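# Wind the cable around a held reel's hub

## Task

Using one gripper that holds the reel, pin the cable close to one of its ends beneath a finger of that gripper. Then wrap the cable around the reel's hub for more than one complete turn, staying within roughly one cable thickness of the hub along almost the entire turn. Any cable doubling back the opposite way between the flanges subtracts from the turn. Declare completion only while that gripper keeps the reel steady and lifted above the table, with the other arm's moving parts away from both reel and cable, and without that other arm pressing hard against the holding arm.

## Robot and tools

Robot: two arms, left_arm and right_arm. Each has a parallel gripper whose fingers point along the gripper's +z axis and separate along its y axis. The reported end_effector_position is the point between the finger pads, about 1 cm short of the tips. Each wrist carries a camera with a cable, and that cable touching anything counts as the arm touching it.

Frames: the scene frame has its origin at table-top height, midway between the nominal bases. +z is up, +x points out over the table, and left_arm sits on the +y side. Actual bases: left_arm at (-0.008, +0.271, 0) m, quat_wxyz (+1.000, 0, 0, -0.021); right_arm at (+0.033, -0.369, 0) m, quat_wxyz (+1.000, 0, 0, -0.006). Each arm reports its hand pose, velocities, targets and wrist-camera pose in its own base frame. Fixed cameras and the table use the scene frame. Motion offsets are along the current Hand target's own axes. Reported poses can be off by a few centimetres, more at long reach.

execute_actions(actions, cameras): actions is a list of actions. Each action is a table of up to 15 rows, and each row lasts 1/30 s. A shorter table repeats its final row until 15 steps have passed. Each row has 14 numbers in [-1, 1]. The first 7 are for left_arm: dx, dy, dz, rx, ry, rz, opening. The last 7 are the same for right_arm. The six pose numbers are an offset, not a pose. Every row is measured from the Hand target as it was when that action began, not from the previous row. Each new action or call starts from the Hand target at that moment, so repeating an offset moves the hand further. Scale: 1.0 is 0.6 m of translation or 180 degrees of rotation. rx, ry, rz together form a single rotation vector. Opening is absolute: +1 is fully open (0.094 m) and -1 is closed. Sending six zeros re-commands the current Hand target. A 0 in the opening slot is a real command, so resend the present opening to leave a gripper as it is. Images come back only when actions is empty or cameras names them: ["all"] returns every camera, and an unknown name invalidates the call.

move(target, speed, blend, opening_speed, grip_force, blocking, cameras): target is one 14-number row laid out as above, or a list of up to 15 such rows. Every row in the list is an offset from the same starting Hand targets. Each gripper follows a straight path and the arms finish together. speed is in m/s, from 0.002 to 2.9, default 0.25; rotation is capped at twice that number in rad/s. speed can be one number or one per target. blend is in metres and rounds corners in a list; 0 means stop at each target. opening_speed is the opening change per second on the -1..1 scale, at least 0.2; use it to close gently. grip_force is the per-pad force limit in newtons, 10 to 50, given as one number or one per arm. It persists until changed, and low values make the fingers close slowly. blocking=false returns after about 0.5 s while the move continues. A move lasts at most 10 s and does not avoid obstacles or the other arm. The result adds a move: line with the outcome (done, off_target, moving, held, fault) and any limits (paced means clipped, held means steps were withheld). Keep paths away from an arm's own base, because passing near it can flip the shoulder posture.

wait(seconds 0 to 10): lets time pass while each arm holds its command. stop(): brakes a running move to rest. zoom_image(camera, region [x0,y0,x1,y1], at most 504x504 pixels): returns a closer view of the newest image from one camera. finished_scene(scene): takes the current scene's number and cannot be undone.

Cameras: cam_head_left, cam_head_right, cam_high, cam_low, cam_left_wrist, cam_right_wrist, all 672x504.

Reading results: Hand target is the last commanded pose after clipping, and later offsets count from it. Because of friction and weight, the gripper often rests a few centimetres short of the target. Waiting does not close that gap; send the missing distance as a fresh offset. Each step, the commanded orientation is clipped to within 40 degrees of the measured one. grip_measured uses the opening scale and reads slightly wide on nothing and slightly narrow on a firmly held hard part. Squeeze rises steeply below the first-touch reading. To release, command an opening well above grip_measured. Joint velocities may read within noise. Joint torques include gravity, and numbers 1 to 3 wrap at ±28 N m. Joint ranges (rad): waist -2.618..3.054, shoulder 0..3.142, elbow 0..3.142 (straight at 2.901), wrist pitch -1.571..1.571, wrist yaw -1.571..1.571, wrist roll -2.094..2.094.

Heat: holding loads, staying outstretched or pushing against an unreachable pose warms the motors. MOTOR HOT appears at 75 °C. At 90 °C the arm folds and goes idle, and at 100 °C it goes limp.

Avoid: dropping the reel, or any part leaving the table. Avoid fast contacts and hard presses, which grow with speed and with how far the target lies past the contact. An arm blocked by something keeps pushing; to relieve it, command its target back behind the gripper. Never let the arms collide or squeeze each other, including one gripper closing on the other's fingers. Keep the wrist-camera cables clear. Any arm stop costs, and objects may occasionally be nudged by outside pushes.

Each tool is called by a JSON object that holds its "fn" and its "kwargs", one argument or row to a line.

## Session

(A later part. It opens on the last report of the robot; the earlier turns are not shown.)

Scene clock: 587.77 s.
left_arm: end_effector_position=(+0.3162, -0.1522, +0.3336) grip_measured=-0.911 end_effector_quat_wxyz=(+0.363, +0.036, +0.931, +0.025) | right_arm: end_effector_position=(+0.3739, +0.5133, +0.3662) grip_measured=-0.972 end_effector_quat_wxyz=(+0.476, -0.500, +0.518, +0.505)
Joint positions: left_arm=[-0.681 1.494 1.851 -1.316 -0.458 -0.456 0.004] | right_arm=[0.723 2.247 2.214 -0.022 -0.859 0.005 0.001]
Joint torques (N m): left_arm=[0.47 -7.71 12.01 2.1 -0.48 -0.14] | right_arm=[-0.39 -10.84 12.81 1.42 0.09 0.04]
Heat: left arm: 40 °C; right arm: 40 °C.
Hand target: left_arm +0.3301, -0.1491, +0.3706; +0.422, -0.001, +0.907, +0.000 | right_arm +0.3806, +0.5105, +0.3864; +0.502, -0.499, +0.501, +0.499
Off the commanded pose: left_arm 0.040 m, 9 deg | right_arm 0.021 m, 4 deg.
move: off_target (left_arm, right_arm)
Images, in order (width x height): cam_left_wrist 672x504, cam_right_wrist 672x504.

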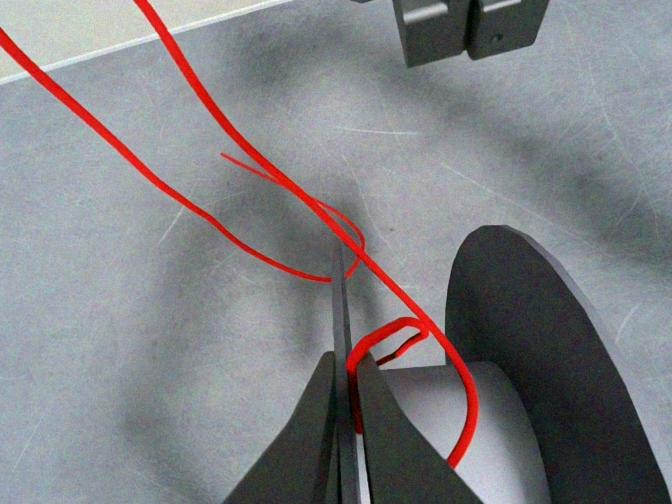

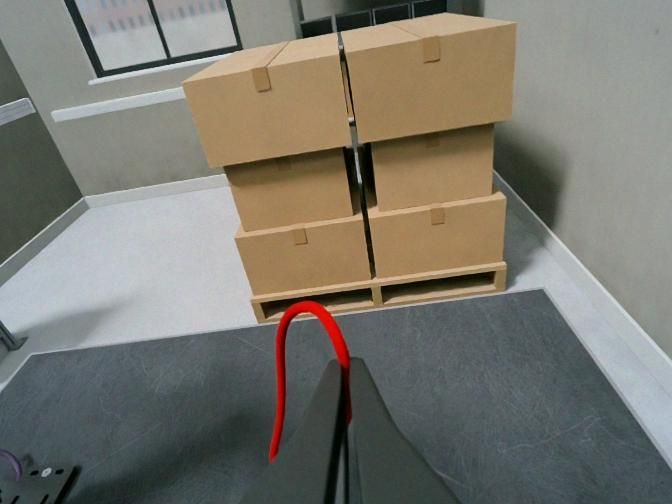

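{"fn": "move", "kwargs": {
  "target": [
    [0,0,0,0,0,0,-1,0.05,-0.03,-0.11,0,0,0,-1],
    [0,0,0,0,0,0,-1,0.27,-0.03,-0.11,0,0,0,-1]
  ],
  "speed": 0.1,
  "blend": 0.02,
  "cameras": ["cam_right_wrist","cam_left_wrist","cam_low"]
}}

{"fn": "zoom_image", "kwargs": {
  "camera": "cam_low",
  "region": [250, 80, 470, 280]
}}

Scene clock: 591.30 s.
left_arm: end_effector_position=(+0.3162, -0.1522, +0.3336) grip_measured=-0.911 end_effector_quat_wxyz=(+0.363, +0.036, +0.931, +0.025) | right_arm: end_effector_position=(+0.4029, +0.4428, +0.2219) grip_measured=-0.972 end_effector_quat_wxyz=(+0.487, -0.491, +0.524, +0.496)
Joint positions: left_arm=[-0.681 1.494 1.851 -1.316 -0.458 -0.456 0.004] | right_arm=[0.58 2.201 1.553 0.59 -0.967 -0.005 0.001]
Joint torques (N m): left_arm=[0.49 -7.71 12.03 2.12 -0.47 -0.14] | right_arm=[-0.21 -10.36 5.61 1.98 -0.1 0.05]
Heat: left arm: 40 °C; right arm: 40 °C.
Hand target: left_arm +0.3301, -0.1491, +0.3706; +0.422, -0.001, +0.907, +0.000 | right_arm +0.3985, +0.4444, +0.2244; +0.502, -0.499, +0.501, +0.499
Off the commanded pose: left_arm 0.040 m, 9 deg | right_arm 0.005 m, 3 deg.
move: off_target (left_arm, right_arm)
Images, in order (width x height): cam_low 672x504, cam_left_wrist 672x504, cam_right_wrist 672x504.

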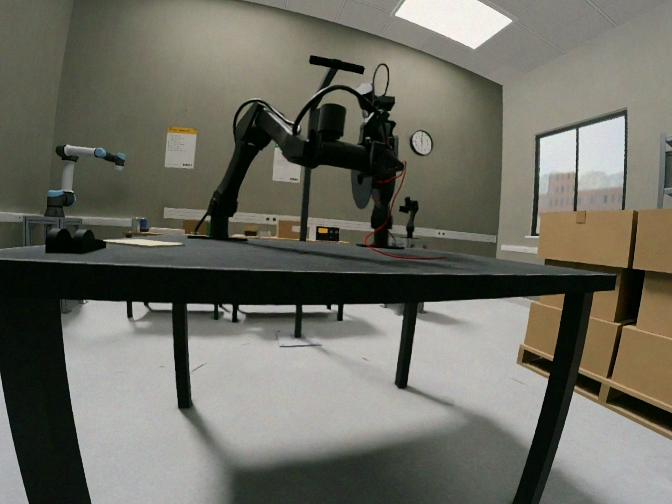

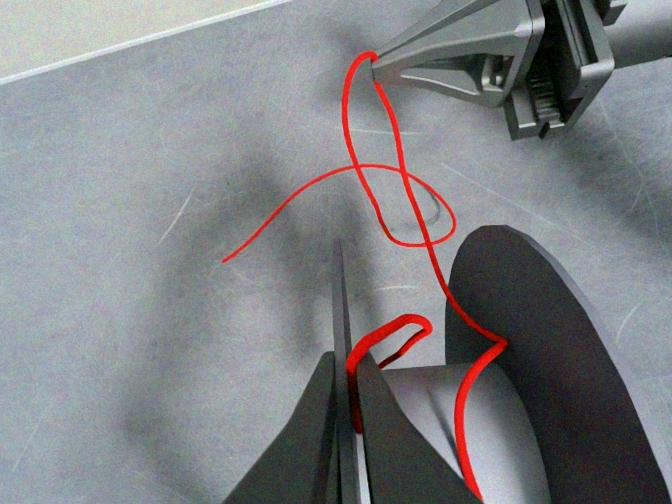

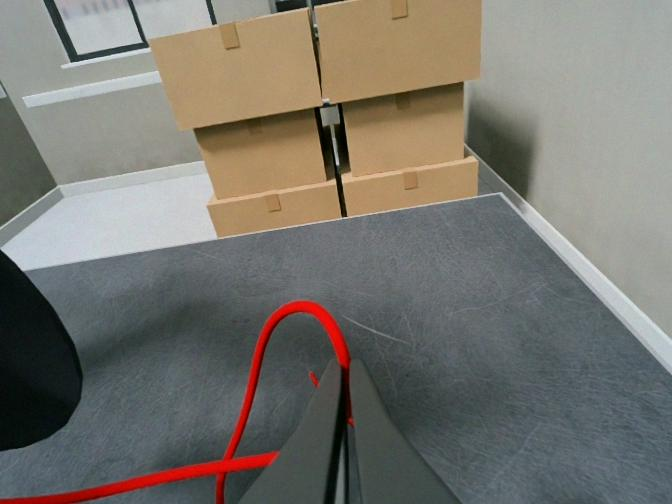

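Scaled by 2.291.

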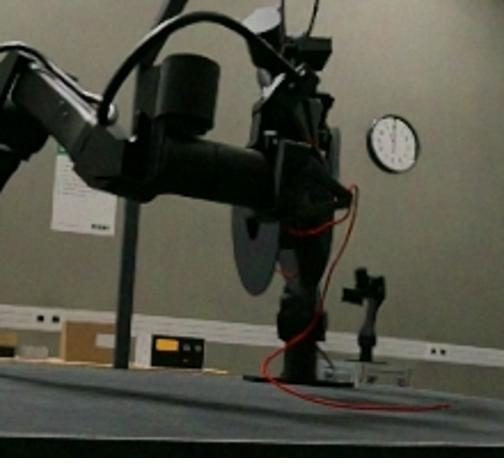

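{"fn": "move", "kwargs": {
  "target": [
    [0,0,0,0,0,0,-1,0.08,0.03,0.05,0,0,0,-1],
    [0,0,0,0,0,0,-1,0.22,0.12,0.05,0,0,0,-1],
    [0,0,0,0,0,0,-1,0.26,0.33,0.02,0,0,0,-1]
  ],
  "speed": 0.1,
  "blend": 0.02,
  "cameras": ["cam_right_wrist","cam_left_wrist","cam_low","cam_head_left"]
}}

{"fn": "zoom_image", "kwargs": {
  "camera": "cam_low",
  "region": [250, 80, 470, 280]
}}

{"fn": "zoom_image", "kwargs": {
  "camera": "cam_head_left",
  "region": [270, 160, 450, 350]
}}

Scene clock: 595.07 s.
left_arm: end_effector_position=(+0.3162, -0.1522, +0.3336) grip_measured=-0.911 end_effector_quat_wxyz=(+0.363, +0.036, +0.931, +0.025) | right_arm: end_effector_position=(+0.2042, +0.4556, +0.0329) grip_measured=-0.972 end_effector_quat_wxyz=(-0.450, +0.510, -0.548, -0.488)
Joint positions: left_arm=[-0.681 1.494 1.851 -1.316 -0.458 -0.456 0.004] | right_arm=[0.93 2.345 0.816 1.38 -0.64 -0.013 0.001]
Joint torques (N m): left_arm=[0.47 -7.71 12.03 2.11 -0.47 -0.13] | right_arm=[0.55 -11.06 1.13 2.65 0.15 0.01]
Heat: left arm: 40 °C; right arm: 41 °C.
Hand target: left_arm +0.3301, -0.1491, +0.3706; +0.422, -0.001, +0.907, +0.000 | right_arm +0.2007, +0.4575, +0.0681; -0.502, +0.499, -0.501, -0.499
Off the commanded pose: left_arm 0.040 m, 9 deg | right_arm 0.035 m, 8 deg.
move: off_target (left_arm, right_arm)
Images, in order (width x height): cam_head_left 672x504, cam_low 672x504, cam_left_wrist 672x504, cam_right_wrist 672x504.

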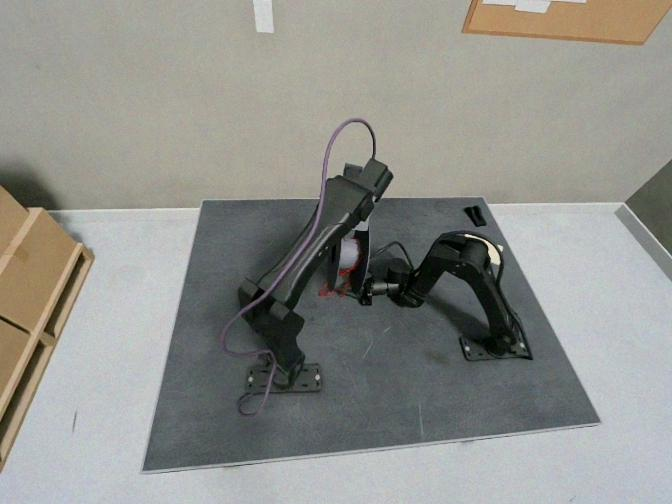

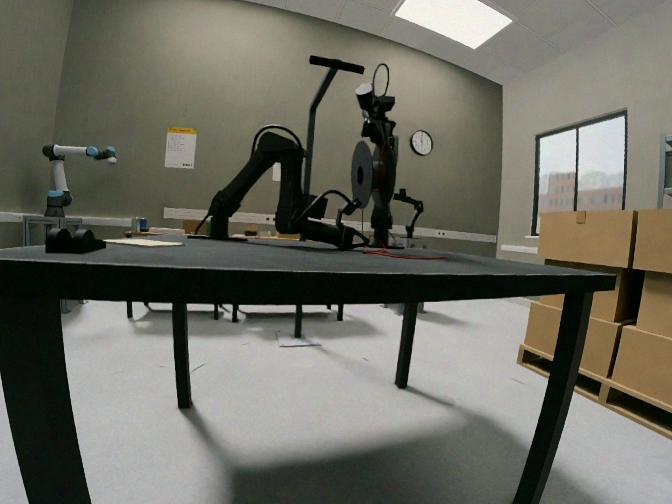

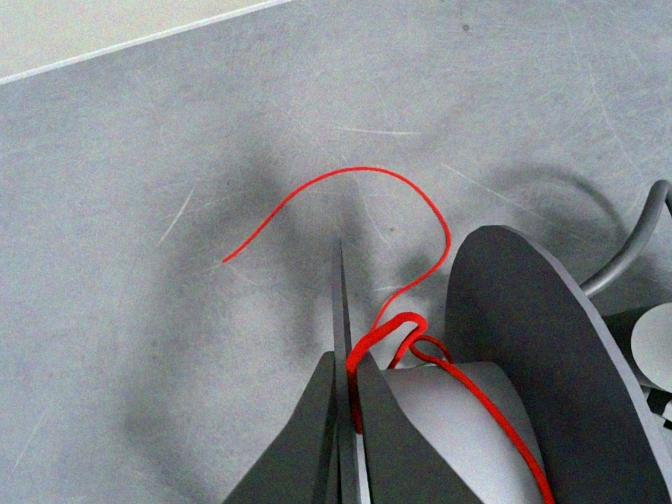

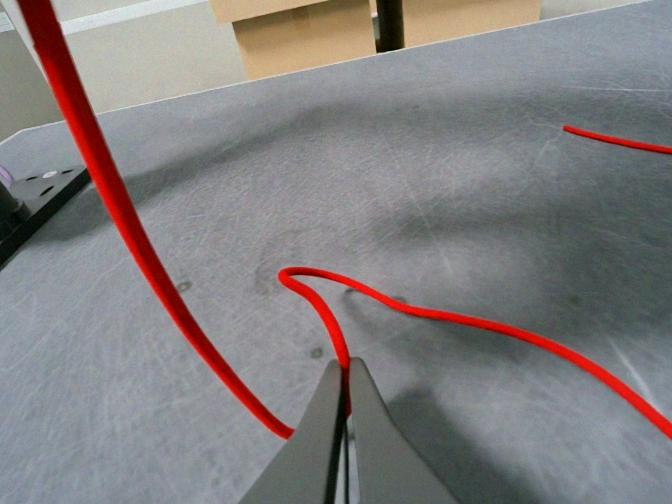

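Scaled by 2.291.

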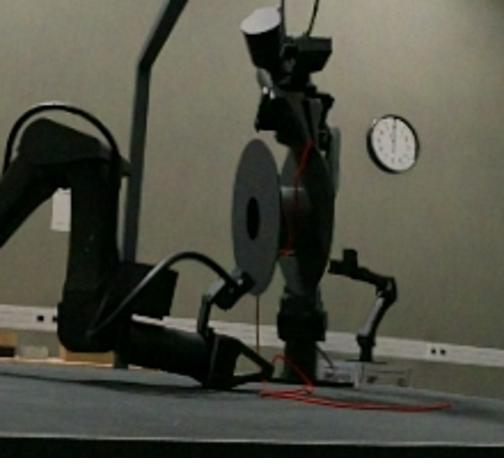

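Scaled by 2.653.

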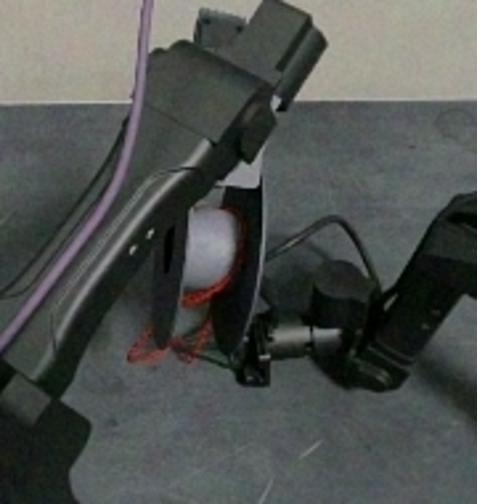

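{"fn": "move", "kwargs": {
  "target": [
    [0,0,0,0,0,0,-1,-0.03,0.17,0,0,0,0,-1],
    [0,0,0,0,0,0,-1,-0.1,0.25,0,0,0,0,-1]
  ],
  "speed": 0.06,
  "blend": 0.02,
  "cameras": ["cam_right_wrist","cam_left_wrist","cam_low","cam_head_left"]
}}

{"fn": "zoom_image", "kwargs": {
  "camera": "cam_left_wrist",
  "region": [300, 220, 600, 504]
}}

{"fn": "zoom_image", "kwargs": {
  "camera": "cam_head_left",
  "region": [270, 180, 430, 350]
}}

Scene clock: 599.33 s.
left_arm: end_effector_position=(+0.3162, -0.1522, +0.3336) grip_measured=-0.911 end_effector_quat_wxyz=(+0.363, +0.036, +0.931, +0.025) | right_arm: end_effector_position=(+0.0495, +0.4599, +0.0999) grip_measured=-0.972 end_effector_quat_wxyz=(-0.472, +0.517, -0.524, -0.485)
Joint positions: left_arm=[-0.681 1.494 1.851 -1.316 -0.458 -0.456 0.004] | right_arm=[1.389 2 0.532 1.383 -0.187 0.004 0.001]
Joint torques (N m): left_arm=[0.46 -7.72 12.03 2.11 -0.47 -0.14] | right_arm=[0.42 -10.19 2.14 2.07 0.14 0]
Motor temperatures (°C): left_arm=[26 37 40 40 26 27 31] | right_arm=[28 38 37 45 26 28 30]
Heat: left arm: 40 °C; right arm: 45 °C.
Hand target: left_arm +0.3301, -0.1491, +0.3706; +0.422, -0.001, +0.907, +0.000 | right_arm +0.0507, +0.4582, +0.1279; -0.502, +0.499, -0.501, -0.499
Off the commanded pose: left_arm 0.040 m, 9 deg | right_arm 0.028 m, 5 deg.
move: off_target (left_arm, right_arm)
Images, in order (width x height): cam_head_left 672x504, cam_low 672x504, cam_left_wrist 672x504, cam_right_wrist 672x504.

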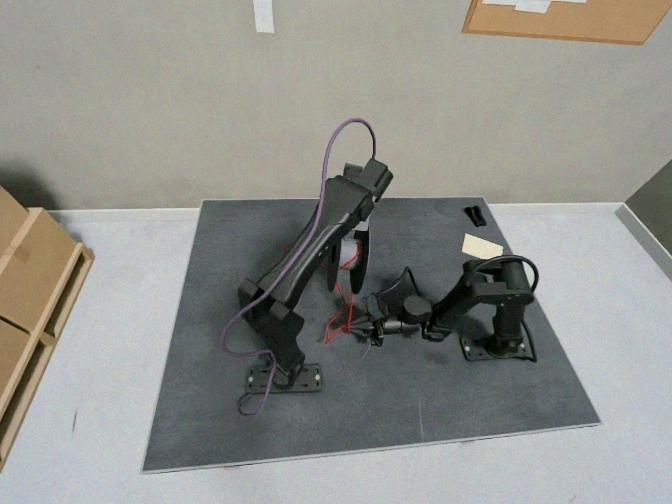

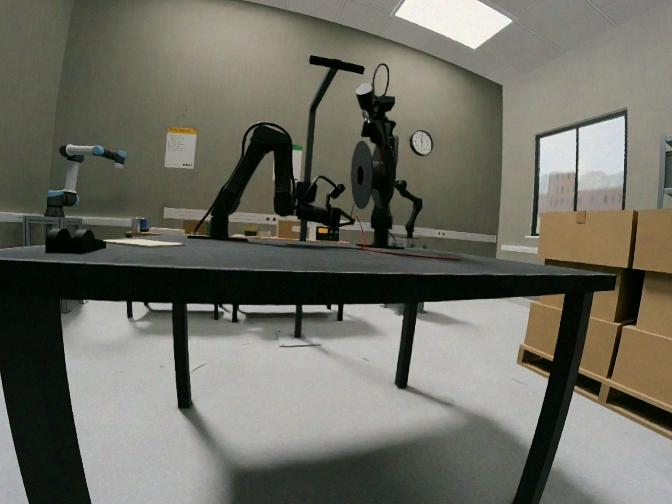

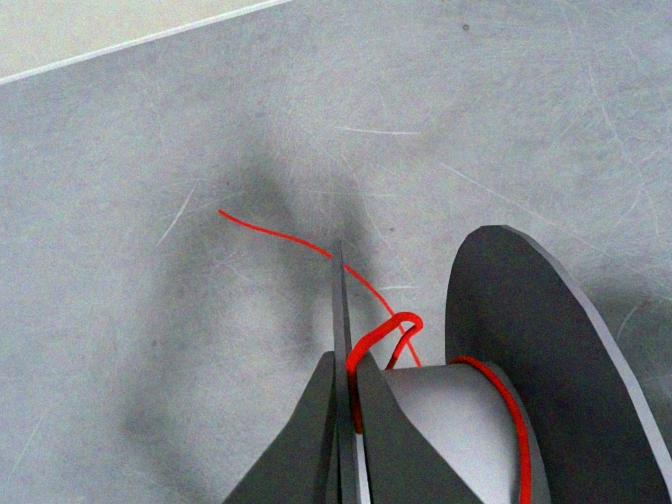

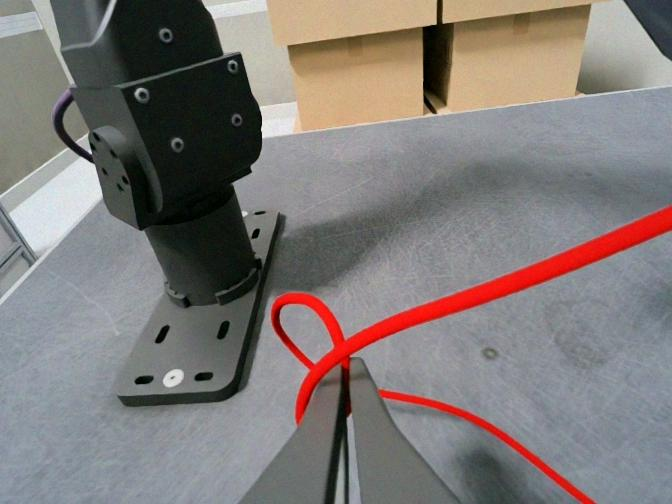

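Scaled by 1.680.

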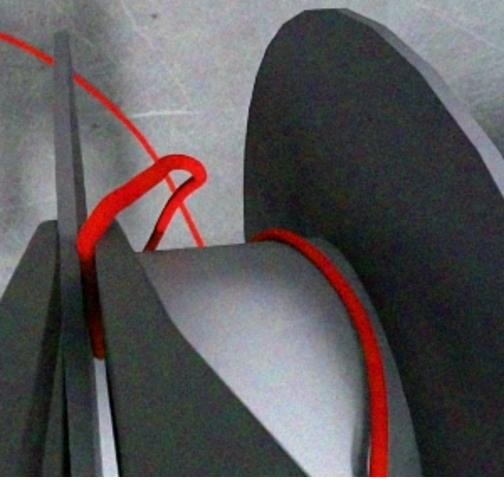

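Scaled by 2.965.

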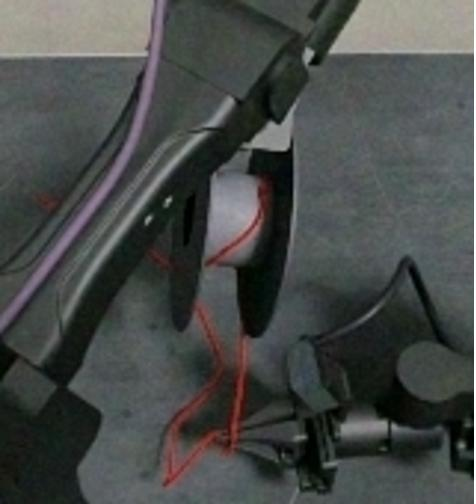

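{"fn": "move", "kwargs": {
  "target": [
    [0,0,0,0,0,0,-1,-0.153,0.068,-0.014,0,0,0,-1],
    [0,0,0,0,0,0,-1,-0.32,0.0,-0.063,0,0,0,-1],
    [0,0,0,0,0,0,-1,-0.47,-0.1,-0.147,0,0,0,-1]
  ],
  "speed": 0.08,
  "blend": 0.02,
  "cameras": ["cam_right_wrist","cam_left_wrist","cam_low","cam_head_left"]
}}

{"fn": "zoom_image", "kwargs": {
  "camera": "cam_left_wrist",
  "region": [300, 220, 600, 504]
}}

{"fn": "zoom_image", "kwargs": {
  "camera": "cam_head_left",
  "region": [270, 160, 430, 350]
}}

{"fn": "zoom_image", "kwargs": {
  "camera": "cam_low",
  "region": [250, 80, 470, 280]
}}

Scene clock: 604.93 s.
left_arm: end_effector_position=(+0.3205, -0.1557, +0.3419) grip_measured=-0.911 end_effector_quat_wxyz=(+0.378, +0.020, +0.925, +0.009) | right_arm: end_effector_position=(+0.1207, +0.3797, +0.3615) grip_measured=-0.972 end_effector_quat_wxyz=(+0.473, -0.500, +0.542, +0.483)
Joint positions: left_arm=[-0.681 1.494 1.865 -1.29 -0.458 -0.48 0.004] | right_arm=[1.043 1.141 1.003 0.039 -0.496 0.004 0.001]
Joint torques (N m): left_arm=[0.51 -7.27 10.96 1.91 -0.46 0.01] | right_arm=[-0.27 -6.57 14.74 1.37 -0.22 -0.03]
Heat: left arm: 41 °C; right arm: 43 °C.
Hand target: left_arm +0.3301, -0.1491, +0.3706; +0.422, -0.001, +0.907, +0.000 | right_arm +0.1099, +0.3696, +0.4100; +0.502, -0.499, +0.501, +0.499
Off the commanded pose: left_arm 0.031 m, 6 deg | right_arm 0.051 m, 6 deg.
move: off_target (left_arm, right_arm)
Images, in order (width x height): cam_head_left 672x504, cam_low 672x504, cam_left_wrist 672x504, cam_right_wrist 672x504.

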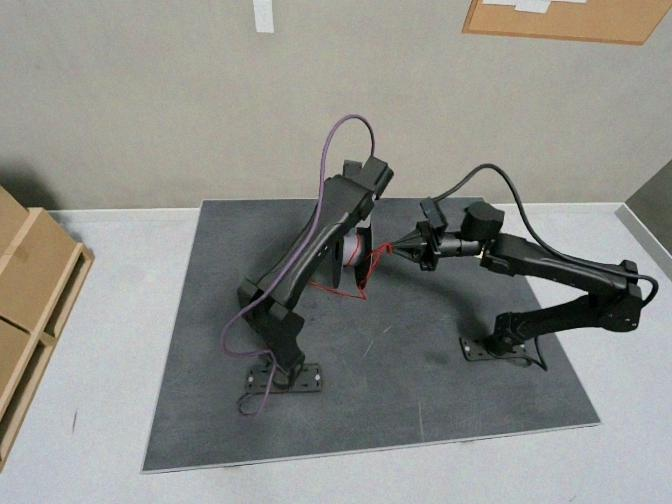

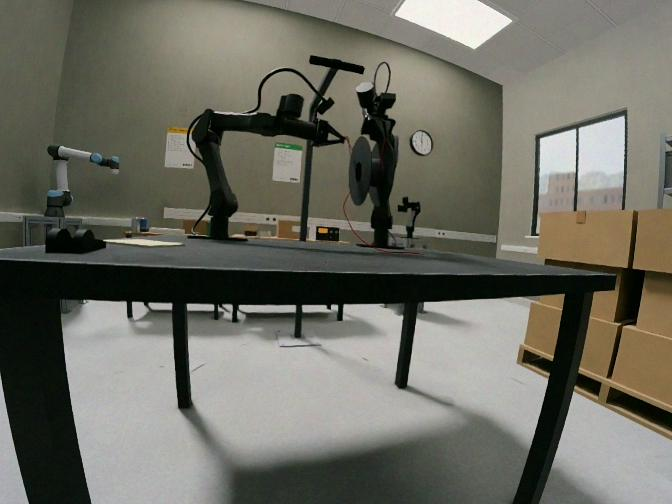

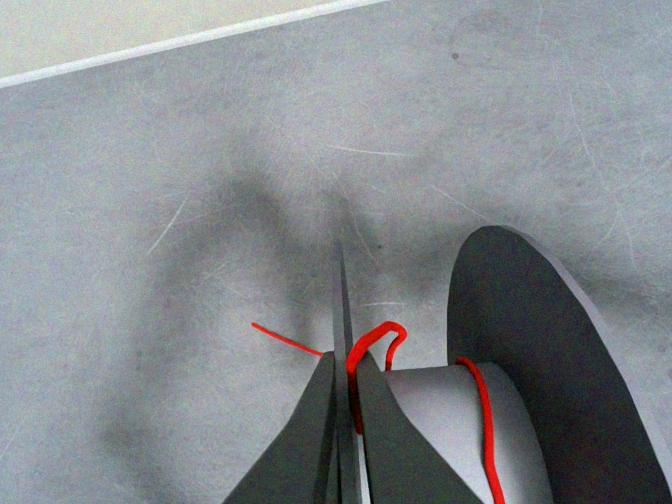

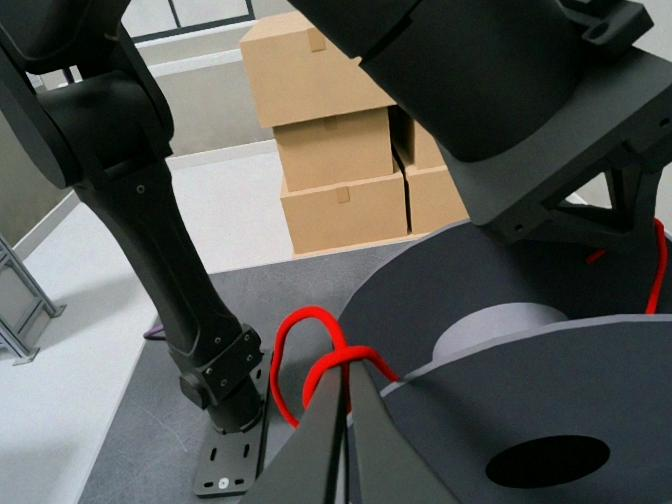

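Scaled by 1.680.

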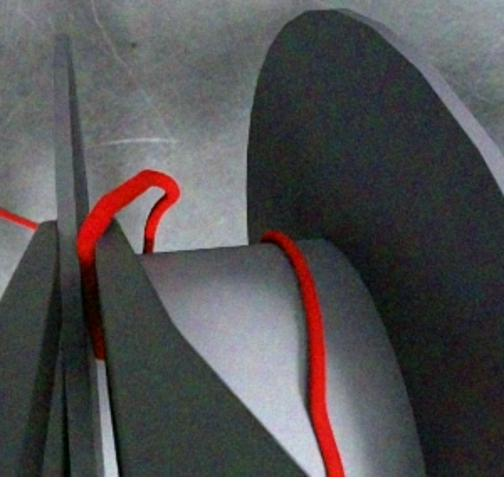

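Scaled by 2.653.

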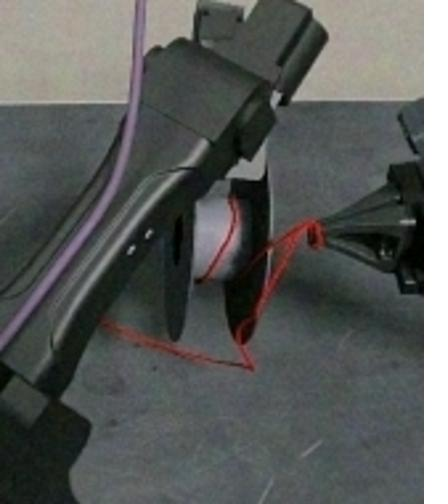

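Scaled by 2.291.

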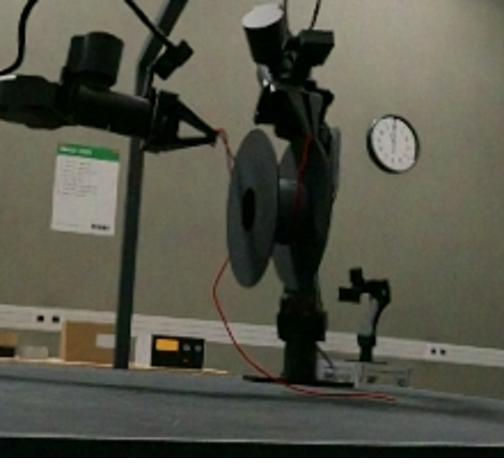

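{"fn": "move", "kwargs": {
  "target": [
    [0,0,0,0,0,0,-1,0.035,0,0.02,0,0,0,-1],
    [0,0,0,0,0,0,-1,0.035,0,0.02,0,0,0,-0.5],
    [0,0,0,0,0,0,-1,0.035,0,-0.2,0,0,0,-0.5]
  ],
  "speed": 0.08,
  "opening_speed": 0.4,
  "cameras": ["cam_right_wrist","cam_left_wrist","cam_low","cam_head_left","cam_high"]
}}

{"fn": "zoom_image", "kwargs": {
  "camera": "cam_left_wrist",
  "region": [300, 220, 600, 504]
}}

{"fn": "zoom_image", "kwargs": {
  "camera": "cam_head_left",
  "region": [270, 160, 430, 350]
}}

{"fn": "zoom_image", "kwargs": {
  "camera": "cam_low",
  "region": [250, 80, 470, 280]
}}

Scene clock: 610.73 s.
left_arm: end_effector_position=(+0.3209, -0.1547, +0.3421) grip_measured=-0.911 end_effector_quat_wxyz=(+0.379, +0.025, +0.925, +0.013) | right_arm: end_effector_position=(+0.1123, +0.2515, +0.3993) grip_measured=-0.502 end_effector_quat_wxyz=(+0.515, -0.498, +0.490, +0.497)
Joint positions: left_arm=[-0.679 1.494 1.865 -1.29 -0.461 -0.468 0.004] | right_arm=[0.565 0.75 0.889 -0.096 -0.996 0.011 0.023]
Joint torques (N m): left_arm=[0.51 -7.27 10.99 1.92 -0.46 0.01] | right_arm=[-0.54 -0.7 5.24 0.92 -0.1 -0.03]
Heat: left arm: 41 °C; right arm: 42 °C.
Hand target: left_arm +0.3301, -0.1491, +0.3706; +0.422, -0.001, +0.907, +0.000 | right_arm +0.1093, +0.2496, +0.3890; +0.502, -0.499, +0.501, +0.499
Off the commanded pose: left_arm 0.030 m, 6 deg | right_arm 0.011 m, 2 deg.
move: off_target (left_arm, right_arm); target 2's new opening was sent with right_arm's hand 0.028 m and 6 deg from that target
Images, in order (width x height): cam_head_left 672x504, cam_high 672x504, cam_low 672x504, cam_left_wrist 672x504, cam_right_wrist 672x504.

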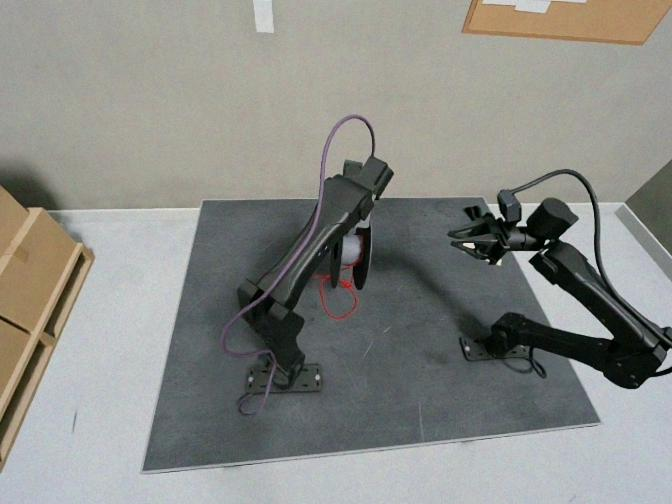

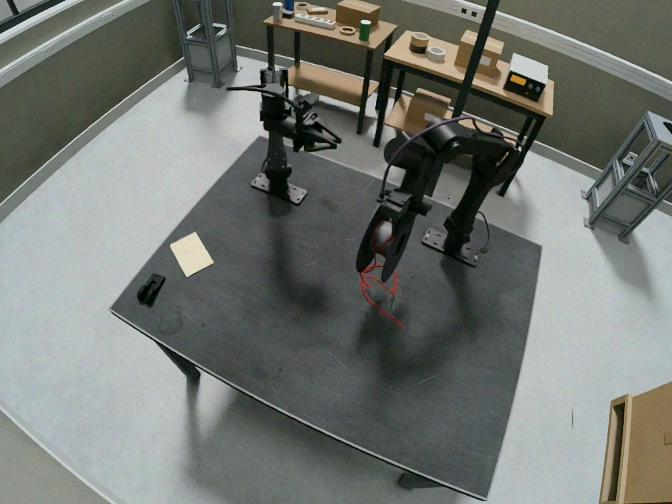

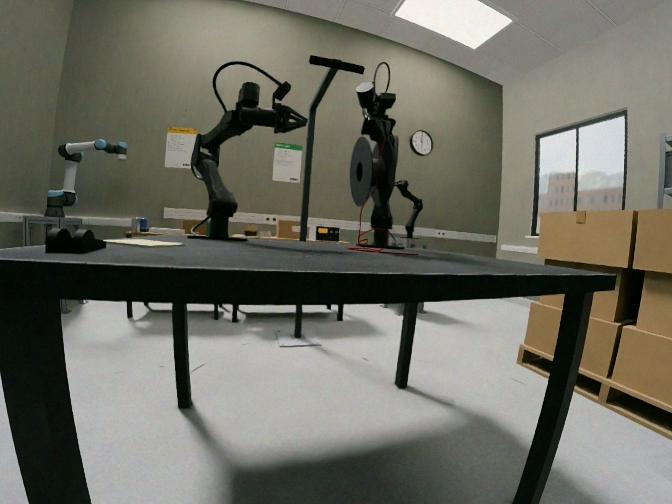

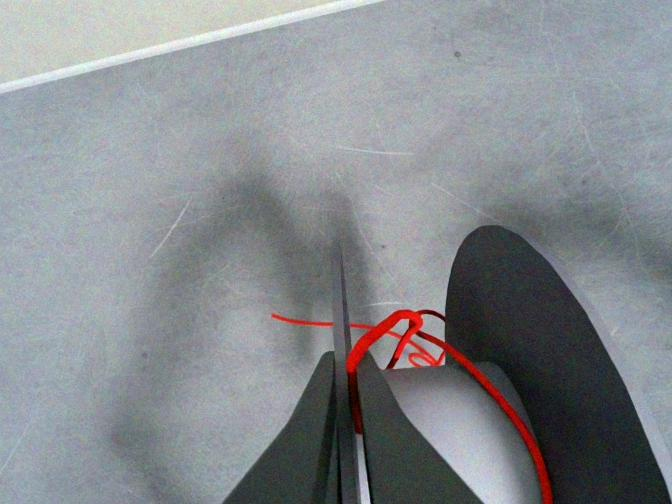

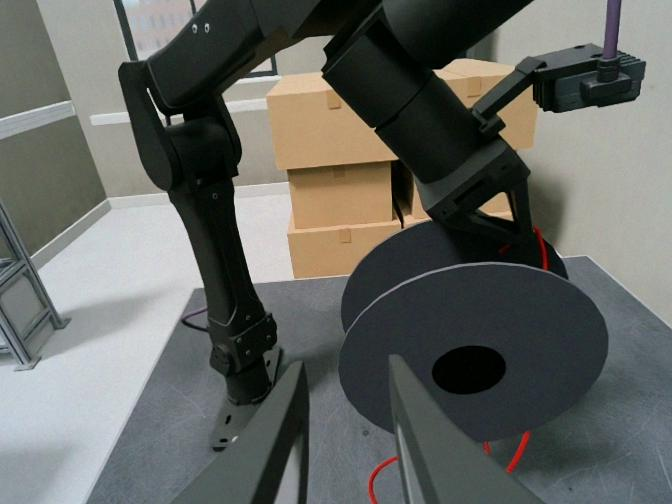

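Scaled by 1.680.

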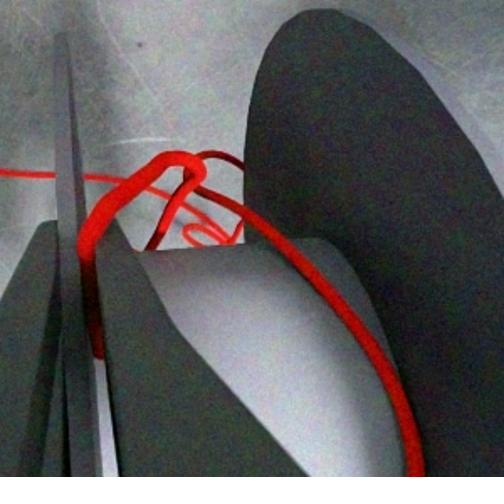

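Scaled by 2.653.

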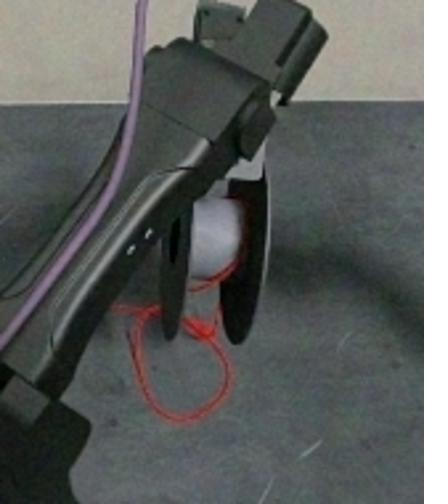

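Scaled by 2.291.

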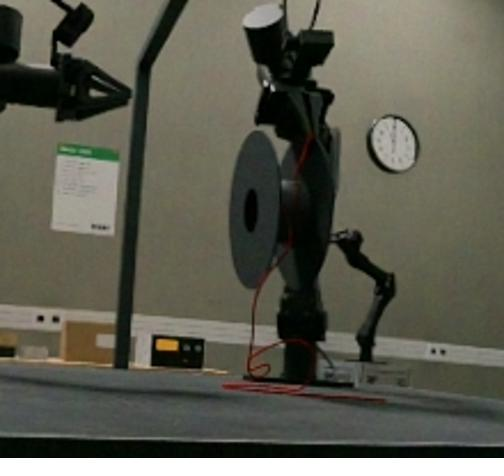

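{"fn": "move", "kwargs": {
  "target": [
    [0,0,0,0,0,0,-1,0.43,-0.1,0,0,0,0,-0.3]
  ],
  "cameras": ["cam_right_wrist","cam_high","cam_head_right"]
}}

{"fn": "zoom_image", "kwargs": {
  "camera": "cam_high",
  "region": [300, 200, 480, 350]
}}

Scene clock: 614.00 s.
left_arm: end_effector_position=(+0.3209, -0.1547, +0.3421) grip_measured=-0.911 end_effector_quat_wxyz=(+0.379, +0.025, +0.925, +0.013) | right_arm: end_effector_position=(+0.1713, +0.2508, +0.1146) grip_measured=-0.302 end_effector_quat_wxyz=(+0.460, -0.484, +0.546, +0.506)
Joint positions: left_arm=[-0.679 1.494 1.865 -1.29 -0.461 -0.468 0.004] | right_arm=[0.392 1.678 0.13 1.386 -1.162 -0.041 0.033]
Joint torques (N m): left_arm=[0.47 -7.28 10.96 1.91 -0.45 0.01] | right_arm=[-0.02 -3.44 1.65 2.42 -0.26 -0.01]
Heat: left arm: 42 °C; right arm: 43 °C.
Hand target: left_arm +0.3301, -0.1491, +0.3706; +0.422, -0.001, +0.907, +0.000 | right_arm +0.1696, +0.2494, +0.1310; +0.502, -0.499, +0.501, +0.499
Off the commanded pose: left_arm 0.030 m, 6 deg | right_arm 0.017 m, 7 deg.
move: off_target (left_arm, right_arm)
Images, in order (width x height): cam_head_right 672x504, cam_high 672x504, cam_right_wrist 672x504.

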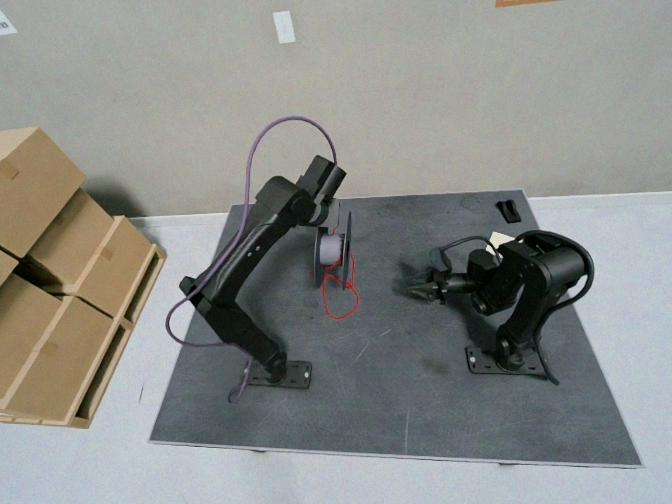

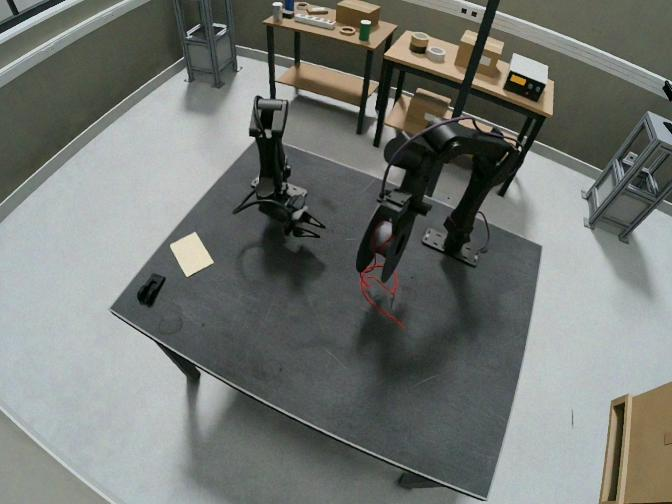

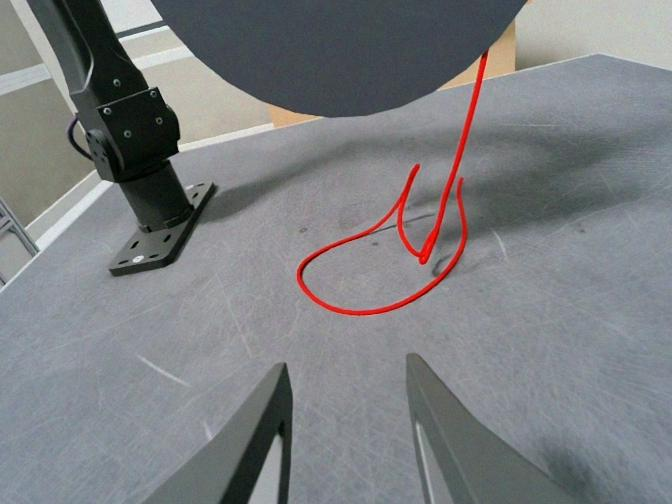

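Scaled by 2.800.

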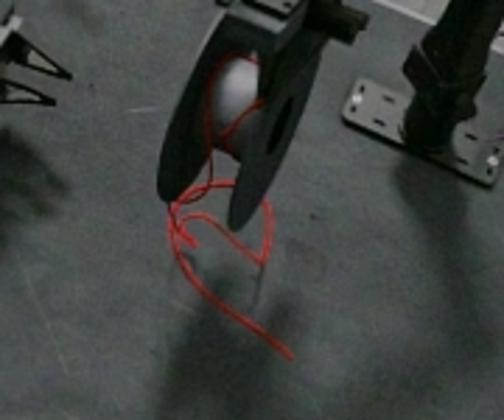

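{"fn": "move", "kwargs": {
  "target": [
    [0,0,0,0,0,0,-1,-0.05,-0.033,-0.03,0.15,0.15,0.22,-0.6],
    [0,0,0,0,0,0,-1,-0.05,-0.033,0.0,0.293,0.293,0.435,-0.6],
    [0,0,0,0,0,0,-1,0.075,-0.033,0.14,0.293,0.293,0.435,-0.6]
  ],
  "speed": 0.2,
  "cameras": ["cam_right_wrist","cam_high","cam_low"]
}}

Scene clock: 622.10 s.
left_arm: end_effector_position=(+0.3209, -0.1547, +0.3421) grip_measured=-0.911 end_effector_quat_wxyz=(+0.379, +0.025, +0.925, +0.013) | right_arm: end_effector_position=(+0.1765, +0.3226, +0.0781) grip_measured=-0.598 end_effector_quat_wxyz=(-0.024, +0.002, +0.985, +0.171)
Joint positions: left_arm=[-0.679 1.494 1.865 -1.29 -0.461 -0.468 0.004] | right_arm=[0.953 1.718 1.22 -0.815 -0.235 0.989 0.019]
Joint torques (N m): left_arm=[0.51 -7.3 10.97 1.92 -0.45 0.01] | right_arm=[0.02 -6.91 7.76 0.9 0.05 0.03]
Motor temperatures (°C): left_arm=[26 37 43 40 26 27 31] | right_arm=[28 37 39 40 26 28 29]
Heat: left arm: 43 °C; right arm: 40 °C.
Hand target: left_arm +0.3301, -0.1491, +0.3706; +0.422, -0.001, +0.907, +0.000 | right_arm +0.1899, +0.3333, +0.0861; +0.001, +0.002, +0.981, +0.192
Off the commanded pose: left_arm 0.030 m, 6 deg | right_arm 0.019 m, 4 deg.
move: off_target (left_arm, right_arm)
Images, in order (width x height): cam_high 672x504, cam_low 672x504, cam_right_wrist 672x504.

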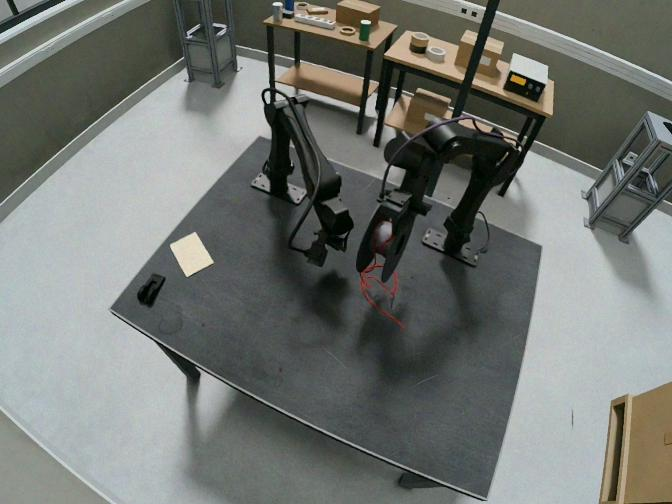

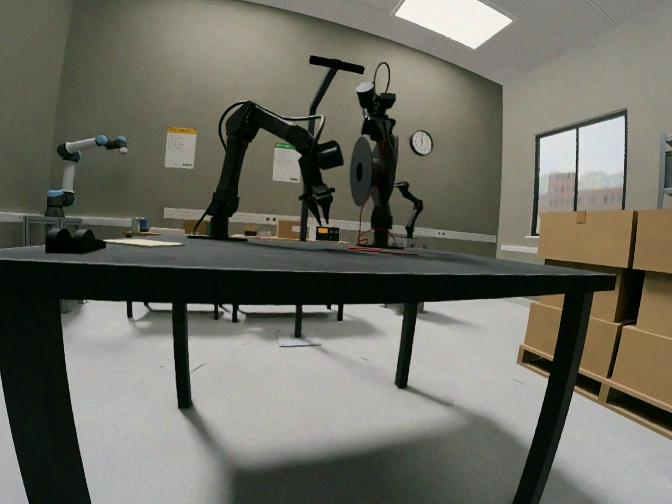

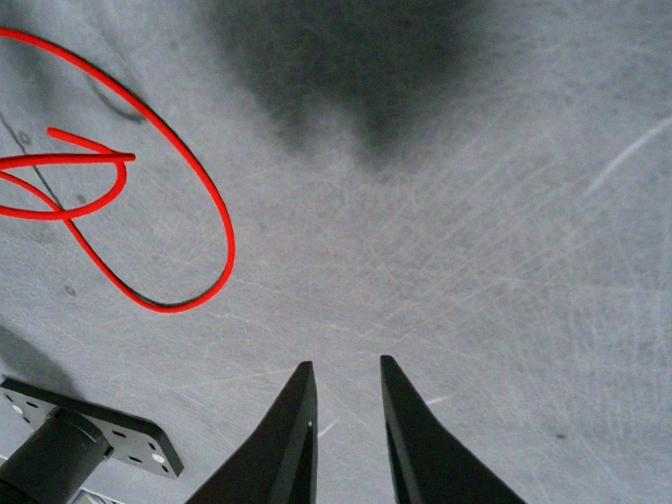

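{"fn": "move", "kwargs": {
  "target": [
    [0,0,0,0,0,0,-1,-0.03,0.045,0.08,0,0,0,-0.6]
  ],
  "speed": 0.1,
  "cameras": ["cam_right_wrist","cam_low"]
}}

Scene clock: 624.57 s.
left_arm: end_effector_position=(+0.3209, -0.1547, +0.3421) grip_measured=-0.911 end_effector_quat_wxyz=(+0.379, +0.025, +0.925, +0.013) | right_arm: end_effector_position=(+0.1927, +0.3532, +0.0369) grip_measured=-0.598 end_effector_quat_wxyz=(-0.029, +0.009, +0.987, +0.160)
Joint positions: left_arm=[-0.679 1.494 1.865 -1.29 -0.461 -0.468 0.004] | right_arm=[0.968 1.908 1.296 -0.72 -0.226 1.015 0.019]
Joint torques (N m): left_arm=[0.5 -7.28 10.96 1.92 -0.45 0.01] | right_arm=[0.4 -7.88 11.07 0.9 0.03 0.06]
Heat: left arm: 43 °C; right arm: 40 °C.
Hand target: left_arm +0.3301, -0.1491, +0.3706; +0.422, -0.001, +0.907, +0.000 | right_arm +0.2082, +0.3763, +0.0518; +0.001, +0.002, +0.981, +0.192
Off the commanded pose: left_arm 0.030 m, 6 deg | right_arm 0.032 m, 5 deg.
move: off_target (left_arm, right_arm)
Images, in order (width x height): cam_low 672x504, cam_right_wrist 672x504.

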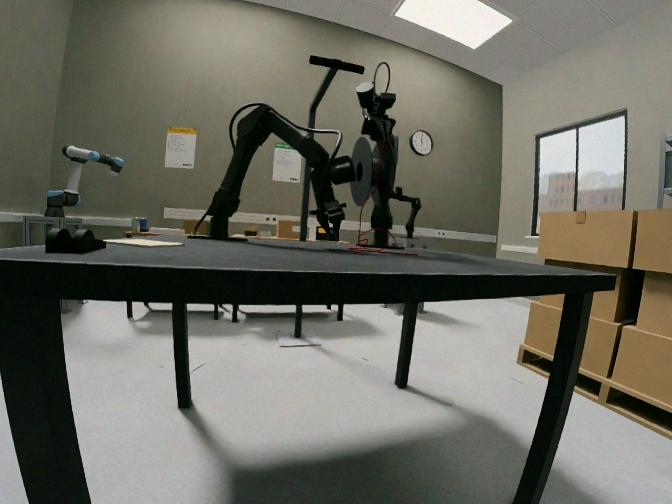

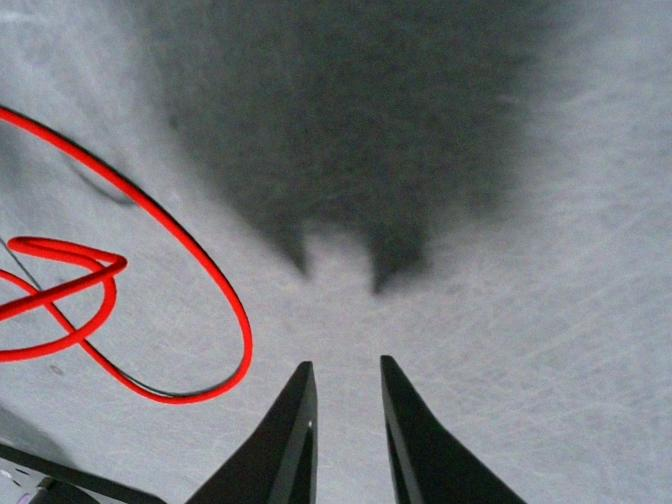

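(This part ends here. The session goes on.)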